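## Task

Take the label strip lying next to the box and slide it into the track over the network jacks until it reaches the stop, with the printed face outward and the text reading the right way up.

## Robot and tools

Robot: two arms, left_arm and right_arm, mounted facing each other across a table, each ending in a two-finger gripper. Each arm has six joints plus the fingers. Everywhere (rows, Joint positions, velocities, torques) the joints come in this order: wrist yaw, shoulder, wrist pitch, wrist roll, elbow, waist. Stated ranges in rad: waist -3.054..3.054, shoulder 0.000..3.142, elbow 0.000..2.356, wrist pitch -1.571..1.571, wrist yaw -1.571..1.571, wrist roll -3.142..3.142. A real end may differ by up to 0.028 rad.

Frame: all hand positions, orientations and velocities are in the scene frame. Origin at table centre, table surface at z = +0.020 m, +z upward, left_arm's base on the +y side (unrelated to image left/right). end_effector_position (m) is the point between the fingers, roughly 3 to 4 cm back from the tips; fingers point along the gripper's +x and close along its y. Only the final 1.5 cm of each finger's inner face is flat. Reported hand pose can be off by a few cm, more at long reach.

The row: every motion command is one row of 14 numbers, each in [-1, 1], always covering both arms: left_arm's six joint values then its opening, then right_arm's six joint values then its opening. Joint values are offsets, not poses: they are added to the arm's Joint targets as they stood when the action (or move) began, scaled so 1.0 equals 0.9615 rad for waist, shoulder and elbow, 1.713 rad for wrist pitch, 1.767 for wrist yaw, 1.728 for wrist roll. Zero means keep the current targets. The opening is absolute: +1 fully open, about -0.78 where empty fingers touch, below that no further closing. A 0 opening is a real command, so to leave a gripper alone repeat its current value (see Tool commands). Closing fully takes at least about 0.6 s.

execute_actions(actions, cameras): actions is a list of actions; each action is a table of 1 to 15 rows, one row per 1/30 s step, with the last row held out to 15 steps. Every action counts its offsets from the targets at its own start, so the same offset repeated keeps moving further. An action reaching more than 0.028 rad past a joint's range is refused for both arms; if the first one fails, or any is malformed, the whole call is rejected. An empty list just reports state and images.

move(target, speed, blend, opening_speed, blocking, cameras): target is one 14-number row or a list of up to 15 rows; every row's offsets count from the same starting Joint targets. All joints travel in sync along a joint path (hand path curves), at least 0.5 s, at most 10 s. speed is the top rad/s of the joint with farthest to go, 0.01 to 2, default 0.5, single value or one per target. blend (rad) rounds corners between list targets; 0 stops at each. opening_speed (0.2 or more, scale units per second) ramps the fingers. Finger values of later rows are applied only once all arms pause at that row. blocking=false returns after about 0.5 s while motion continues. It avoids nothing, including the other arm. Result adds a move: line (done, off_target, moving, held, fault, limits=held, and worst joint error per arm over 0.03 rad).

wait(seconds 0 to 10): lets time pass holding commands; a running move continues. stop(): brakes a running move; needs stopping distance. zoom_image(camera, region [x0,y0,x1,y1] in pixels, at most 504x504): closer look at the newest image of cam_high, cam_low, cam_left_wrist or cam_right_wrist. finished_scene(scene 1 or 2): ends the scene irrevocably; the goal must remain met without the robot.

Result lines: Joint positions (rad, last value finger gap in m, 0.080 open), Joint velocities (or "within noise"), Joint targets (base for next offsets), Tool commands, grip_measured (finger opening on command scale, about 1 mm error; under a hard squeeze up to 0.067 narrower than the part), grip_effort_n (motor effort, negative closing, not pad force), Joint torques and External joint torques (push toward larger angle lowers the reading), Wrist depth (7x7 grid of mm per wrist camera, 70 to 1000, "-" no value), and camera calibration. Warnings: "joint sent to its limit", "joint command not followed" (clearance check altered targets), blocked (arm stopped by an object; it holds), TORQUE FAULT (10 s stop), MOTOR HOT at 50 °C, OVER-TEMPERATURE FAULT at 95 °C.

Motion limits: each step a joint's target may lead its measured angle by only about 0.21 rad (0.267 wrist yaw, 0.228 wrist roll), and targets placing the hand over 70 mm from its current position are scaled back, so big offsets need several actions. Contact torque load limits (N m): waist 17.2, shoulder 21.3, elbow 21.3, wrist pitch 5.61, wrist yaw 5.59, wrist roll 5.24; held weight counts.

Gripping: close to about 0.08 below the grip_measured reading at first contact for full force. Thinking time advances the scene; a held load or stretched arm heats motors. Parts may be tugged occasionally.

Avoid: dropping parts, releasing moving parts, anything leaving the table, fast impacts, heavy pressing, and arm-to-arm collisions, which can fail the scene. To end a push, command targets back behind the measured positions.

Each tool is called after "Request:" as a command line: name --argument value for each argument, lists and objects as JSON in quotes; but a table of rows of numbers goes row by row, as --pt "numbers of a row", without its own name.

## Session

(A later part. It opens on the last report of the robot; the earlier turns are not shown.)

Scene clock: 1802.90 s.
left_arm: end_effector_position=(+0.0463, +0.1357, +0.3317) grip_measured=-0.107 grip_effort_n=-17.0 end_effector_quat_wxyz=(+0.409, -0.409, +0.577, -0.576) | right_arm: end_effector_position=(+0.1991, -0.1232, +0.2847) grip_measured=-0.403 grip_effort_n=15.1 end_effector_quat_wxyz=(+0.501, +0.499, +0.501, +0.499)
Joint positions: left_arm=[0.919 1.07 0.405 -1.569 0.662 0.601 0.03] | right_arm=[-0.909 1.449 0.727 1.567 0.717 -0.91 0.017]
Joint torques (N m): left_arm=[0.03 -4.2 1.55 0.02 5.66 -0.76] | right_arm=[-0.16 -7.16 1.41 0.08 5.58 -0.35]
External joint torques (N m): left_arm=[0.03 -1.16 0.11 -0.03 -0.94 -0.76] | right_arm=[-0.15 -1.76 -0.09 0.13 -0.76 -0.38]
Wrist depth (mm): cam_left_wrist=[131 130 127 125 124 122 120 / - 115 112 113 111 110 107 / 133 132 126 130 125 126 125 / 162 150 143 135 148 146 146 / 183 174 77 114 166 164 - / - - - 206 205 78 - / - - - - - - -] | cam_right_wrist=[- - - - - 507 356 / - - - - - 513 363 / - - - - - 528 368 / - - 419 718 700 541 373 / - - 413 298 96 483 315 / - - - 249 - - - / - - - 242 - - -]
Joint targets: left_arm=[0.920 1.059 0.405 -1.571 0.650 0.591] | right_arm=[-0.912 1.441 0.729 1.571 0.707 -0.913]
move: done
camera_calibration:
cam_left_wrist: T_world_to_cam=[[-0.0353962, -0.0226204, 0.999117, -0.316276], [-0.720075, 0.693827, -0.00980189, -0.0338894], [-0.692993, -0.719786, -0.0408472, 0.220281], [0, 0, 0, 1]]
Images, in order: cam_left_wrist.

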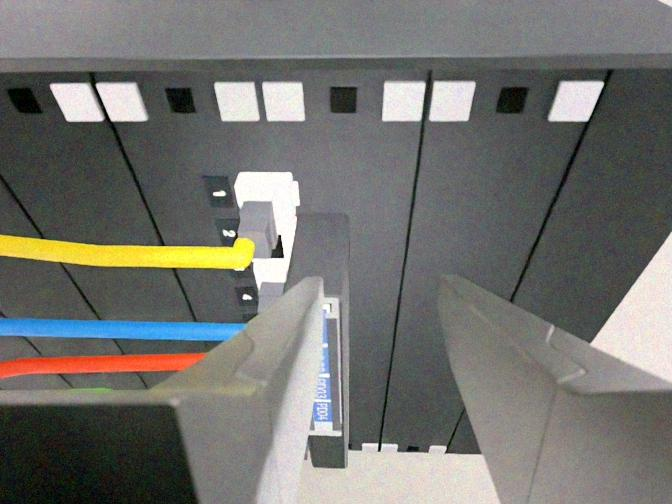

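Request:
move --target '[-0.0043,-0.0059,-0.0017,0,-0.0029,-0.0079,-0.11,0,0,0,0,0,0,-0.4]' --speed 0.03 --cameras '["cam_left_wrist"]'

Request:
zoom_image --camera "cam_left_wrist" --region '[290, 260, 350, 320]'

Request:
zoom_image --camera "cam_left_wrist" --region '[300, 390, 360, 450]'

Scene clock: 1816.53 s.
left_arm: end_effector_position=(+0.0454, +0.1358, +0.3316) grip_measured=-0.107 grip_effort_n=-17.4 end_effector_quat_wxyz=(+0.411, -0.410, +0.576, -0.575) | right_arm: end_effector_position=(+0.1991, -0.1232, +0.2847) grip_measured=-0.403 grip_effort_n=14.7 end_effector_quat_wxyz=(+0.501, +0.499, +0.501, +0.499)
Joint positions: left_arm=[0.909 1.064 0.402 -1.569 0.659 0.596 0.03] | right_arm=[-0.909 1.449 0.727 1.567 0.717 -0.91 0.017]
Joint torques (N m): left_arm=[0.12 -4.27 1.56 0.03 5.58 -0.98] | right_arm=[-0.16 -7.17 1.41 0.08 5.57 -0.37]
External joint torques (N m): left_arm=[0.12 -1.27 0.12 -0.02 -0.99 -0.97] | right_arm=[-0.15 -1.79 -0.09 0.13 -0.75 -0.38]
Wrist depth (mm): cam_left_wrist=[132 141 128 126 125 123 121 / - 115 112 113 111 111 107 / 133 133 126 130 125 126 125 / 162 150 143 135 149 147 146 / 182 174 77 114 167 163 - / - - - 204 203 78 - / - - - 282 - - -] | cam_right_wrist=[- - - - - 506 358 / - - - - - 518 363 / - - - - - 529 367 / - - 420 715 701 532 373 / - - 415 299 96 483 315 / - - - 247 - - - / - - - 243 - - -]
Joint targets: left_arm=[0.913 1.054 0.402 -1.571 0.647 0.584] | right_arm=[-0.912 1.441 0.729 1.571 0.707 -0.913]
move: done
camera_calibration:
cam_left_wrist: T_world_to_cam=[[-0.0350984, -0.02313, 0.999116, -0.316167], [-0.723509, 0.690251, -0.00943679, -0.0340362], [-0.689422, -0.7232, -0.0409615, 0.220092], [0, 0, 0, 1]]
Images, in order: cam_left_wrist.

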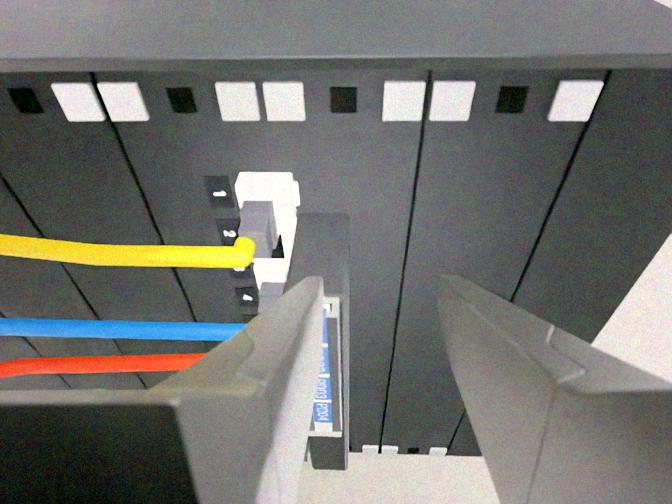

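Scaled by 8.400.

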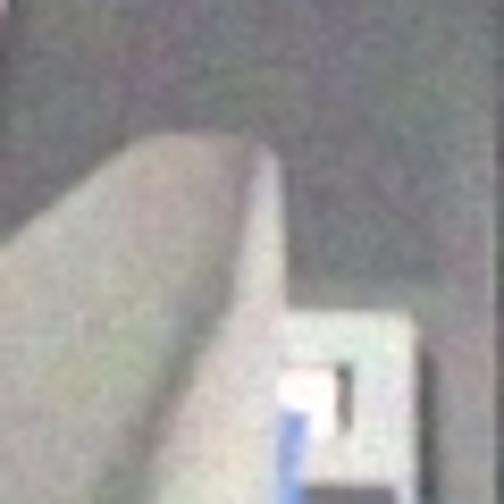

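Scaled by 8.400.

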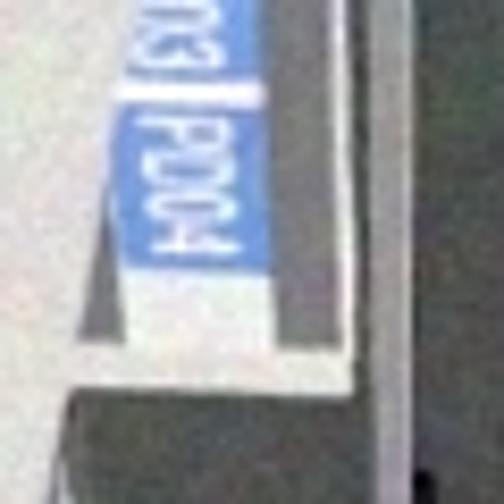

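Request:
move --target '[0.0085,0,0,0,0,0,-0.11,0,0,0,0,0,0,-0.4]' --speed 0.03 --cameras '["cam_left_wrist"]'

Request:
zoom_image --camera "cam_left_wrist" --region '[290, 260, 350, 320]'

Request:
zoom_image --camera "cam_left_wrist" --region '[300, 390, 360, 450]'

Scene clock: 1827.53 s.
left_arm: end_effector_position=(+0.0449, +0.1361, +0.3315) grip_measured=-0.107 grip_effort_n=-17.0 end_effector_quat_wxyz=(+0.410, -0.409, +0.577, -0.576) | right_arm: end_effector_position=(+0.1991, -0.1232, +0.2847) grip_measured=-0.403 grip_effort_n=15.1 end_effector_quat_wxyz=(+0.501, +0.499, +0.501, +0.499)
Joint positions: left_arm=[0.912 1.064 0.402 -1.569 0.659 0.596 0.03] | right_arm=[-0.909 1.449 0.727 1.567 0.717 -0.91 0.017]
Joint torques (N m): left_arm=[0.47 -4.22 1.54 0.05 5.59 -0.9] | right_arm=[-0.16 -7.23 1.4 0.08 5.5 -0.38]
External joint torques (N m): left_arm=[0.46 -1.19 0.1 -0.01 -1.01 -0.88] | right_arm=[-0.16 -1.81 -0.11 0.13 -0.87 -0.35]
Wrist depth (mm): cam_left_wrist=[131 129 127 126 123 122 119 / - 115 112 113 111 111 108 / 134 133 128 129 125 126 125 / 163 151 147 135 149 147 147 / 183 179 77 114 167 163 - / - - - 206 205 78 - / - - - - - - -] | cam_right_wrist=[- - - - - 502 356 / - - - - - 516 365 / - - - - - 529 369 / - - 421 717 699 537 371 / - - 414 298 96 483 316 / - - - 248 - - - / - - - 242 - - -]
Joint targets: left_arm=[0.928 1.054 0.402 -1.571 0.647 0.584] | right_arm=[-0.912 1.441 0.729 1.571 0.707 -0.913]
move: done
camera_calibration:
cam_left_wrist: T_world_to_cam=[[-0.0351689, -0.0230038, 0.999117, -0.316147], [-0.721135, 0.692731, -0.00943443, -0.0350371], [-0.691902, -0.720829, -0.0409515, 0.219682], [0, 0, 0, 1]]
Images, in order: cam_left_wrist.

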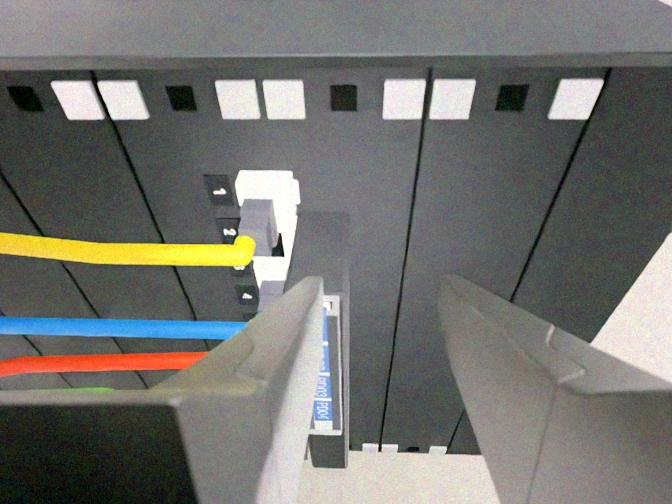

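Scaled by 8.400.

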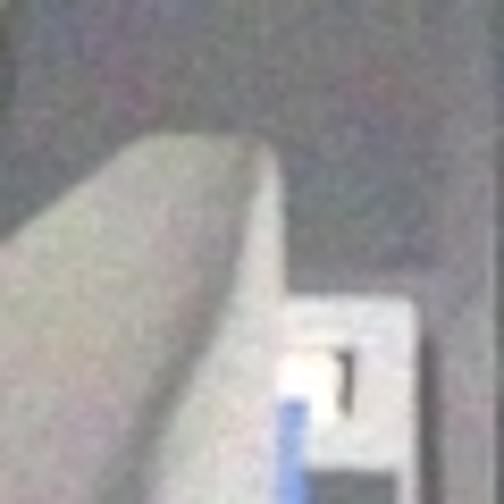

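Scaled by 8.400.

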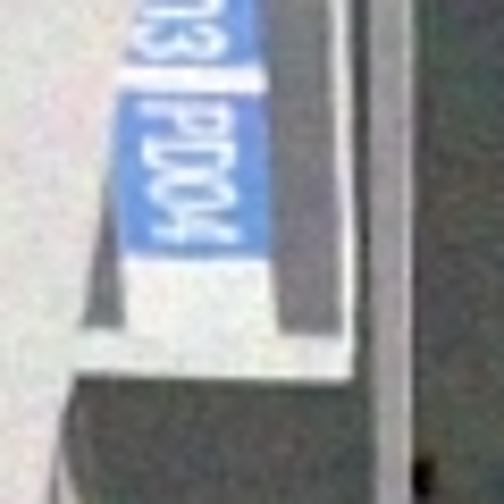

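Request:
move --target '[0.0135,0.0382,0.0065,0,0.0422,0.0384,-0.11,0,0,0,0,0,0,-0.4]' --speed 0.04 --cameras '["cam_left_wrist"]'

Request:
zoom_image --camera "cam_left_wrist" --region '[280, 260, 350, 330]'

Scene clock: 1884.73 s.
left_arm: end_effector_position=(+0.0486, +0.1357, +0.3316) grip_measured=-0.107 grip_effort_n=-17.0 end_effector_quat_wxyz=(+0.405, -0.404, +0.581, -0.579) | right_arm: end_effector_position=(+0.1991, -0.1232, +0.2847) grip_measured=-0.403 grip_effort_n=14.7 end_effector_quat_wxyz=(+0.501, +0.499, +0.501, +0.499)
Joint positions: left_arm=[0.95 1.085 0.41 -1.569 0.67 0.617 0.03] | right_arm=[-0.909 1.449 0.727 1.567 0.717 -0.91 0.017]
Joint torques (N m): left_arm=[0.04 -2.27 1.8 0.03 9.22 0.36] | right_arm=[-0.14 -7.15 1.41 0.09 5.54 -0.35]
External joint torques (N m): left_arm=[0.03 0.74 0.41 -0.02 2.77 0.39] | right_arm=[-0.14 -1.74 -0.1 0.14 -0.79 -0.35]
Wrist depth (mm): cam_left_wrist=[138 127 125 123 122 120 119 / - 114 111 112 110 110 106 / 133 132 126 130 124 126 124 / 164 150 143 135 149 148 146 / 185 177 77 120 168 165 - / - - - 211 210 78 - / - - - - - - -] | cam_right_wrist=[- - - - - 505 357 / - - - - - 517 363 / - - - - - 528 366 / - - 419 695 703 540 369 / - - 409 298 96 485 316 / - - - 248 - - - / - - - 243 - - -]
Joint targets: left_arm=[0.952 1.090 0.413 -1.571 0.688 0.621] | right_arm=[-0.912 1.441 0.729 1.571 0.707 -0.913]
move: done
camera_calibration:
cam_left_wrist: T_world_to_cam=[[-0.0345981, -0.0236092, 0.999122, -0.316063], [-0.709415, 0.704747, -0.00791286, -0.0348011], [-0.703942, -0.709066, -0.0411317, 0.22106], [0, 0, 0, 1]]
Images, in order: cam_left_wrist.

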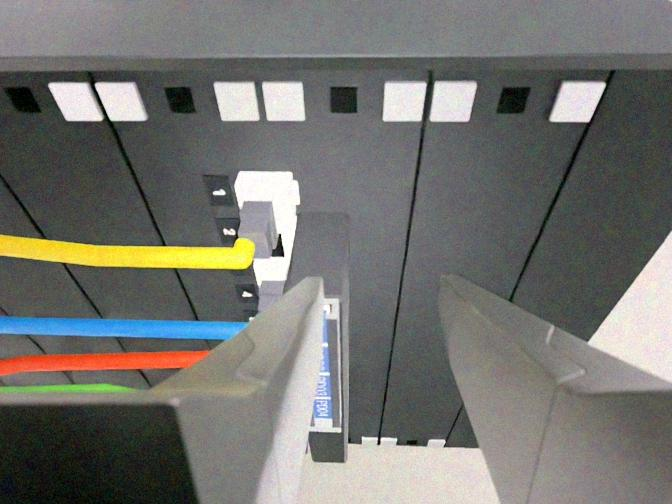

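Scaled by 7.200.

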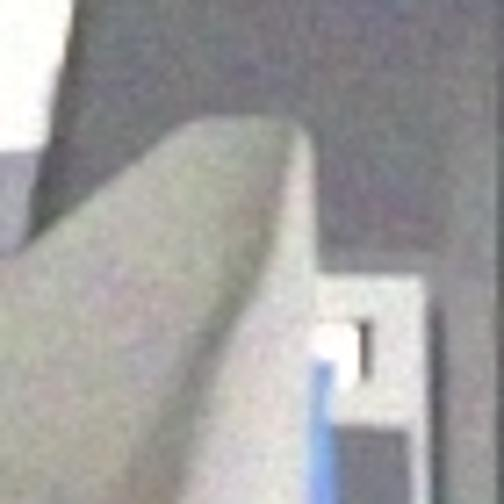

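Request:
move --target '[-0.0119,-0.025,-0.0056,0,-0.0327,-0.023,-0.11,0,0,0,0,0,0,-0.4]' --speed 0.04 --cameras '["cam_left_wrist"]'

Request:
zoom_image --camera "cam_left_wrist" --region '[280, 260, 350, 330]'

Scene clock: 1913.73 s.
left_arm: end_effector_position=(+0.0472, +0.1354, +0.3320) grip_measured=-0.107 grip_effort_n=-17.0 end_effector_quat_wxyz=(+0.407, -0.407, +0.579, -0.577) | right_arm: end_effector_position=(+0.1991, -0.1232, +0.2847) grip_measured=-0.403 grip_effort_n=15.1 end_effector_quat_wxyz=(+0.501, +0.499, +0.501, +0.499)
Joint positions: left_arm=[0.931 1.077 0.404 -1.569 0.668 0.607 0.03] | right_arm=[-0.909 1.449 0.727 1.567 0.717 -0.91 0.017]
Joint torques (N m): left_arm=[-0.03 -4.24 1.56 0.02 5.59 -0.66] | right_arm=[-0.16 -7.22 1.43 0.09 5.54 -0.36]
External joint torques (N m): left_arm=[-0.03 -1.18 0.13 -0.03 -0.98 -0.64] | right_arm=[-0.16 -1.9 -0.06 0.14 -0.73 -0.36]
Wrist depth (mm): cam_left_wrist=[140 129 126 124 123 121 120 / - 114 111 112 110 110 106 / 133 132 126 129 124 126 124 / 163 149 143 135 148 146 146 / 184 176 77 118 167 163 - / - - - 207 206 78 - / - - - - - - -] | cam_right_wrist=[- - - - - 503 357 / - - - - - 514 360 / - - - - - 521 369 / - - 413 714 700 541 373 / - - 408 297 96 481 318 / - - - 247 - - - / - - - 242 - - -]
Joint targets: left_arm=[0.930 1.066 0.403 -1.571 0.656 0.599] | right_arm=[-0.912 1.441 0.729 1.571 0.707 -0.913]
move: done
camera_calibration:
cam_left_wrist: T_world_to_cam=[[-0.0342483, -0.0242766, 0.999118, -0.316399], [-0.715572, 0.698498, -0.00755665, -0.0345813], [-0.697699, -0.7152, -0.041294, 0.220474], [0, 0, 0, 1]]
Images, in order: cam_left_wrist.

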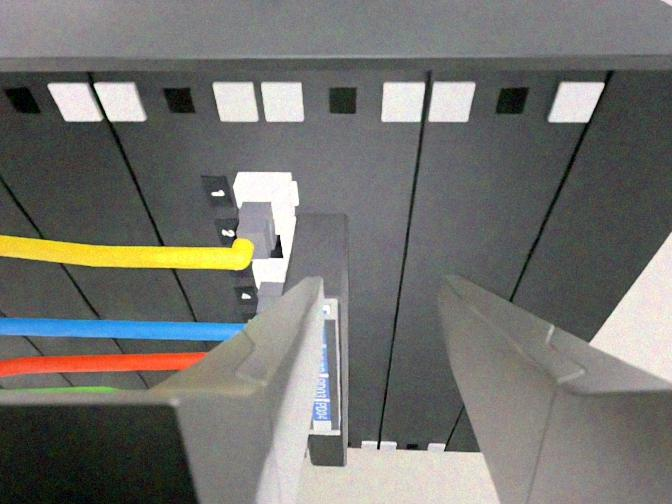

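Scaled by 7.200.

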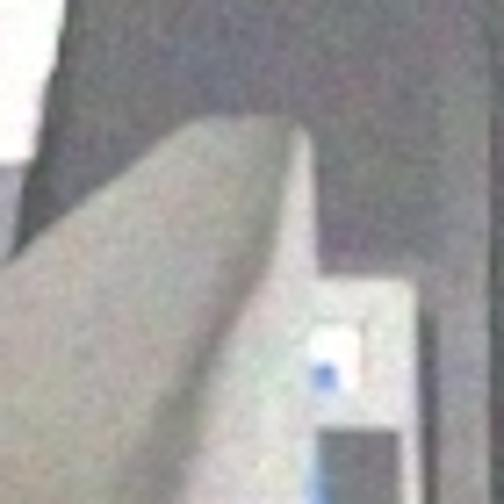

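Request:
move --pt "0.0097 0 0 0 0 0.0239 -0.11 0 0 0 0 0 0 -0.4" --pt "-0.2428 -0.3474 -0.08 0 -0.2007 -0.1092 -0.11 0 0 0 0 0 0 -0.4" --pt "-0.7059 -0.4936 -0.1619 0 -0.2018 -0.7505 -0.11 0 0 0 0 0 0 -0.4" --speed '[0.08,0.25,0.4]' --blend '[0,0.05,0]' --cameras '["cam_high"]'

Scene clock: 1970.93 s.
left_arm: end_effector_position=(-0.0096, +0.1858, +0.3210) grip_measured=-0.107 grip_effort_n=-17.0 end_effector_quat_wxyz=(+0.541, -0.542, +0.454, -0.456) | right_arm: end_effector_position=(+0.1991, -0.1232, +0.2847) grip_measured=-0.403 grip_effort_n=14.7 end_effector_quat_wxyz=(+0.501, +0.499, +0.501, +0.499)
Joint positions: left_arm=[-0.312 0.598 0.126 -1.569 0.474 -0.119 0.03] | right_arm=[-0.909 1.449 0.727 1.567 0.717 -0.91 0.017]
Joint torques (N m): left_arm=[-0.19 -1.08 1.79 0.03 5.85 -0.38] | right_arm=[-0.17 -7.2 1.41 0.07 5.5 -0.32]
External joint torques (N m): left_arm=[-0.2 -0.47 0.21 -0.02 -0.86 -0.37] | right_arm=[-0.17 -1.78 -0.1 0.13 -0.87 -0.34]
Wrist depth (mm): cam_left_wrist=[381 177 176 172 169 168 168 / 183 181 179 175 175 173 172 / 193 191 188 149 183 181 - / 201 200 195 165 191 190 - / 210 210 77 159 198 195 - / - - - 171 211 78 - / - - - 219 225 - -] | cam_right_wrist=[- - - - - 502 357 / - - - - - 515 361 / - - - - - 525 366 / - - - 846 700 537 372 / - - 83 298 96 484 317 / - - - 248 - - - / - - - 241 - - -]
Joint targets: left_arm=[-0.317 0.592 0.126 -1.571 0.463 -0.123] | right_arm=[-0.912 1.441 0.729 1.571 0.707 -0.913]
move: done
Images, in order: cam_high.

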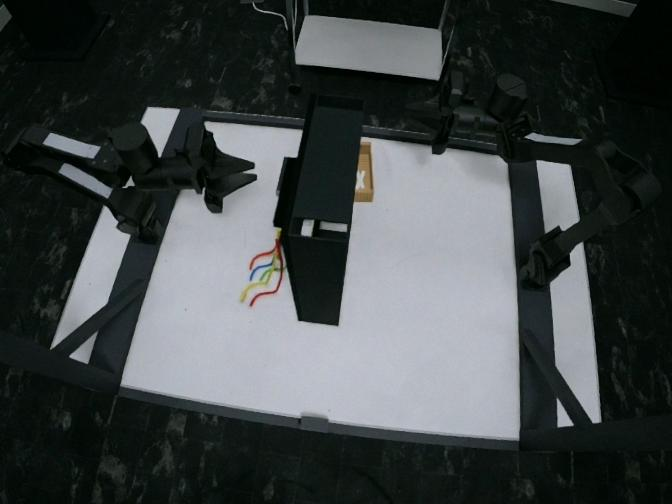

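Request:
move --target '[-0.47,0.3384,0.1403,0,0.105,-0.5979,0.9,0,0,0,0,0,0,-0.4]' --speed 0.4 --opening_speed 0.8 --cameras '["cam_high", "cam_left_wrist"]'

Request:
zoom_image --camera "cam_left_wrist" --region '[290, 200, 390, 300]'

Scene clock: 1980.67 s.
left_arm: end_effector_position=(-0.0719, +0.1826, +0.3194) grip_measured=+0.897 grip_effort_n=15.6 end_effector_quat_wxyz=(+0.596, -0.594, +0.382, -0.383) | right_arm: end_effector_position=(+0.1991, -0.1232, +0.2847) grip_measured=-0.403 grip_effort_n=14.7 end_effector_quat_wxyz=(+0.501, +0.499, +0.501, +0.499)
Joint positions: left_arm=[-1.142 0.912 0.363 -1.569 0.546 -0.693 0.075] | right_arm=[-0.909 1.449 0.727 1.567 0.717 -0.91 0.017]
Joint torques (N m): left_arm=[-0.21 -1.06 1.56 0.04 9.02 -0.32] | right_arm=[-0.16 -7.21 1.41 0.09 5.49 -0.38]
External joint torques (N m): left_arm=[-0.21 0.78 0.34 -0.01 2.65 -0.31] | right_arm=[-0.15 -1.78 -0.11 0.14 -0.86 -0.4]
Wrist depth (mm): cam_left_wrist=[201 198 196 187 191 187 - / 202 198 196 169 191 187 - / 202 200 197 154 191 188 - / 203 200 197 164 192 188 - / 203 85 164 158 192 99 84 / - - 197 188 193 190 78 / - 76 198 195 193 190 78] | cam_right_wrist=[- - - - - 501 354 / - - - - - 513 363 / - - - - - 526 369 / - - - - 699 547 372 / - - 644 298 96 489 316 / - - - 248 - - - / - - - 242 - - -]
Joint targets: left_arm=[-1.147 0.917 0.366 -1.571 0.563 -0.698] | right_arm=[-0.912 1.441 0.729 1.571 0.707 -0.913]
move: done
camera_calibration:
cam_left_wrist: T_world_to_cam=[[-0.0140505, -0.0422477, 0.999008, -0.302001], [-0.999901, 0.0000899103, -0.0140593, -0.0436483], [0.00050415, -0.999107, -0.0422448, 0.27289], [0, 0, 0, 1]]
Images, in order: cam_high, cam_left_wrist.

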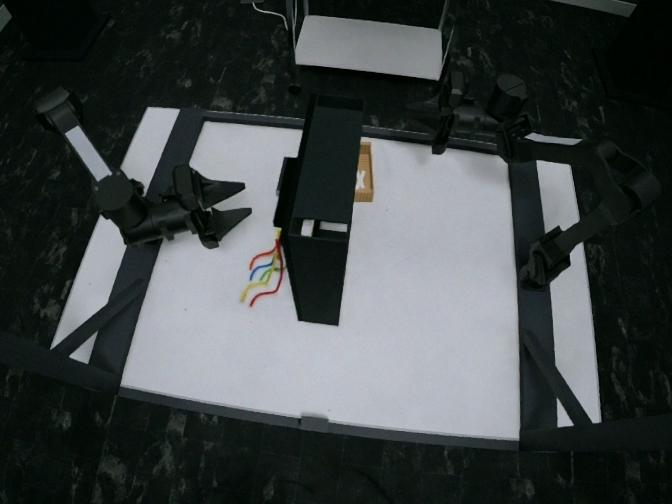

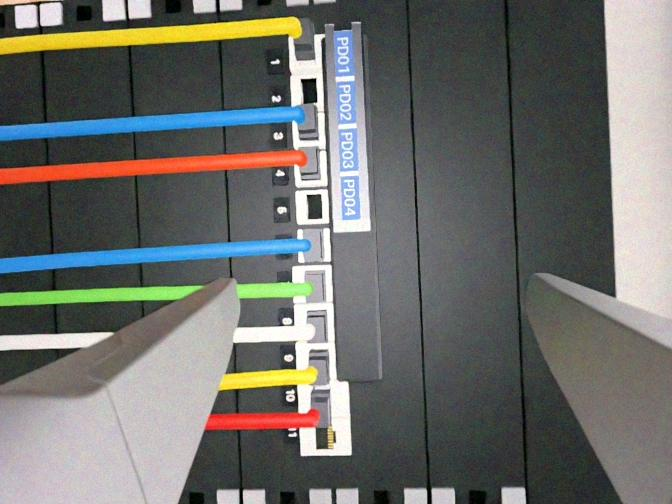

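Scaled by 5.040.

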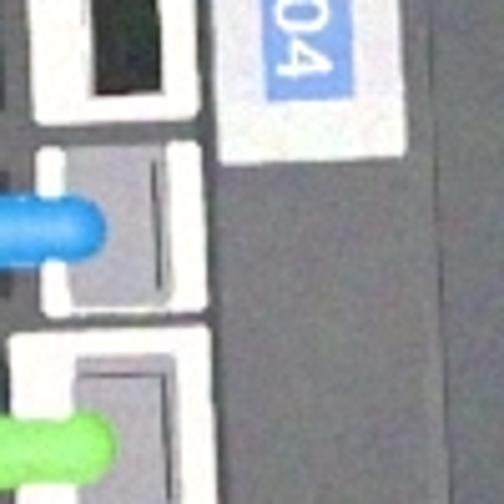

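Request:
zoom_image --camera "cam_left_wrist" --region '[320, 190, 380, 250]'

Request:
zoom_image --camera "cam_left_wrist" --region '[315, 10, 375, 70]'

Scaled by 8.400.

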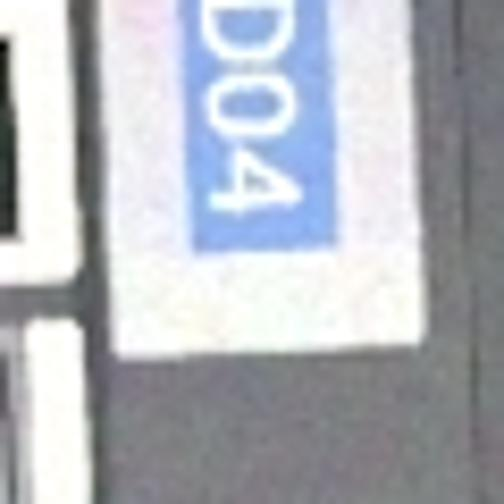

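Scaled by 8.400.

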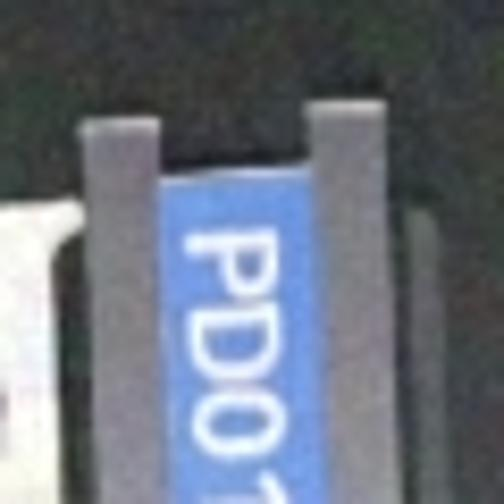

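Request:
zoom_image --camera "cam_left_wrist" --region '[330, 210, 374, 236]'

Request:
zoom_image --camera "cam_left_wrist" --region '[338, 214, 362, 232]'

Scaled by 11.455.

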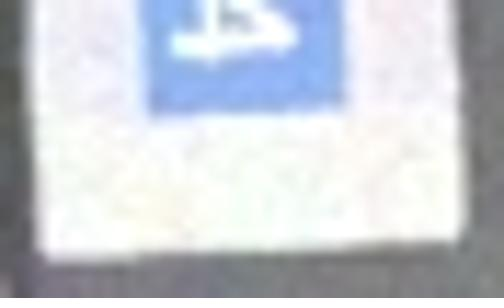

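Scaled by 21.000.

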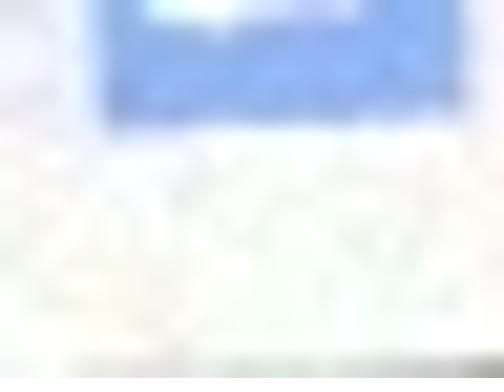

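Request:
move --target '[0.0368,-0.0581,-0.0172,0,-0.0441,0.0666,0.9,0,0,0,0,0,0,-0.4]' --speed 0.15 --cameras '["cam_left_wrist"]'

Request:
zoom_image --camera "cam_left_wrist" --region '[320, 220, 380, 280]'

Request:
zoom_image --camera "cam_left_wrist" --region '[310, 30, 380, 100]'

Scene clock: 2019.53 s.
left_arm: end_effector_position=(-0.0593, +0.1829, +0.3202) grip_measured=+0.897 grip_effort_n=15.1 end_effector_quat_wxyz=(+0.595, -0.595, +0.382, -0.382) | right_arm: end_effector_position=(+0.1991, -0.1232, +0.2847) grip_measured=-0.403 grip_effort_n=15.1 end_effector_quat_wxyz=(+0.501, +0.499, +0.501, +0.499)
Joint positions: left_arm=[-1.087 0.869 0.337 -1.569 0.533 -0.638 0.075] | right_arm=[-0.909 1.449 0.727 1.567 0.717 -0.91 0.017]
Joint torques (N m): left_arm=[0.1 -2.33 1.35 0.04 5.51 0.37] | right_arm=[-0.16 -7.21 1.42 0.07 5.51 -0.39]
External joint torques (N m): left_arm=[0.1 -0.71 0.1 -0.01 -0.89 0.38] | right_arm=[-0.16 -1.79 -0.09 0.13 -0.85 -0.39]
Motor temperatures (°C): left_arm=[25 23 40 24 41 22] | right_arm=[24 32 42 26 29 23]
Wrist depth (mm): cam_left_wrist=[201 199 195 194 190 188 - / 202 199 197 159 191 188 - / 202 199 197 154 191 188 - / 202 199 198 169 191 190 - / 179 85 197 158 192 99 84 / - - 196 162 192 191 78 / - 76 199 194 193 190 78] | cam_right_wrist=[- - - - - 509 360 / - - - - - 511 362 / - - - - - 525 365 / - - - - 703 531 374 / - - 645 297 96 485 317 / - - - 248 - - - / - - - 243 - - -]
Joint targets: left_arm=[-1.082 0.861 0.337 -1.571 0.521 -0.634] | right_arm=[-0.912 1.441 0.729 1.571 0.707 -0.913]
move: done
camera_calibration:
cam_left_wrist: T_world_to_cam=[[-0.0115942, -0.039327, 0.999159, -0.303023], [-0.999932, -0.00032904, -0.0116162, -0.0317481], [0.000785592, -0.999226, -0.0393205, 0.272327], [0, 0, 0, 1]]
Images, in order: cam_left_wrist.

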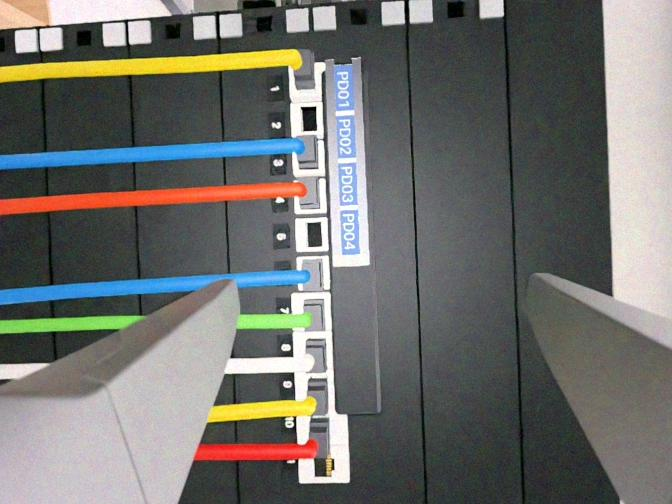

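Scaled by 8.400.

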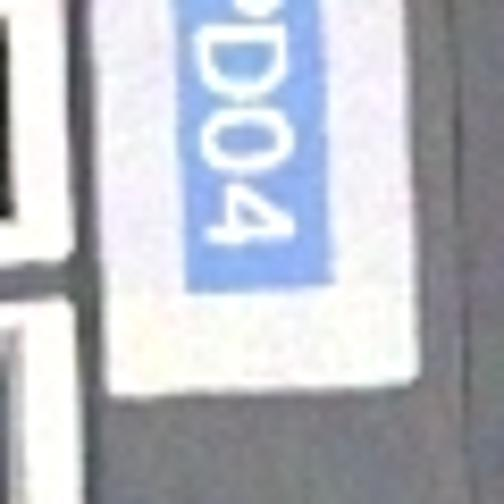

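Scaled by 7.200.

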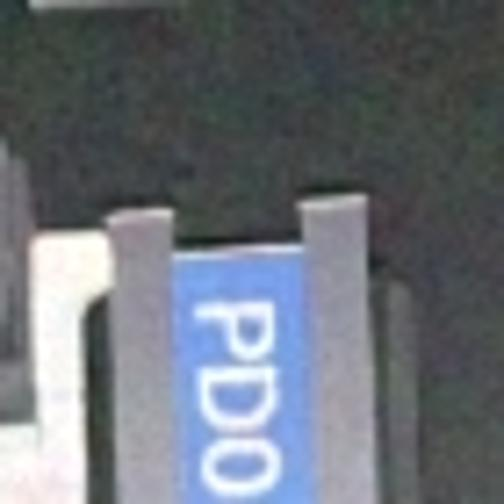

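Request:
zoom_image --camera "cam_left_wrist" --region '[328, 240, 374, 270]'

Scaled by 10.957.

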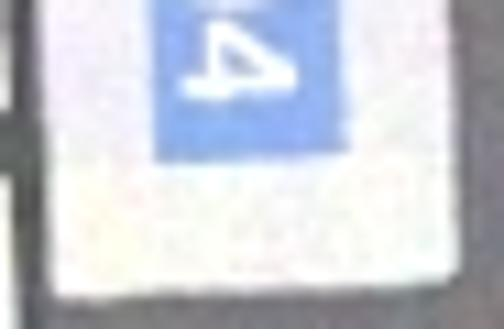

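Request:
finished_scene --scene 2

The scene is finished: the task was done.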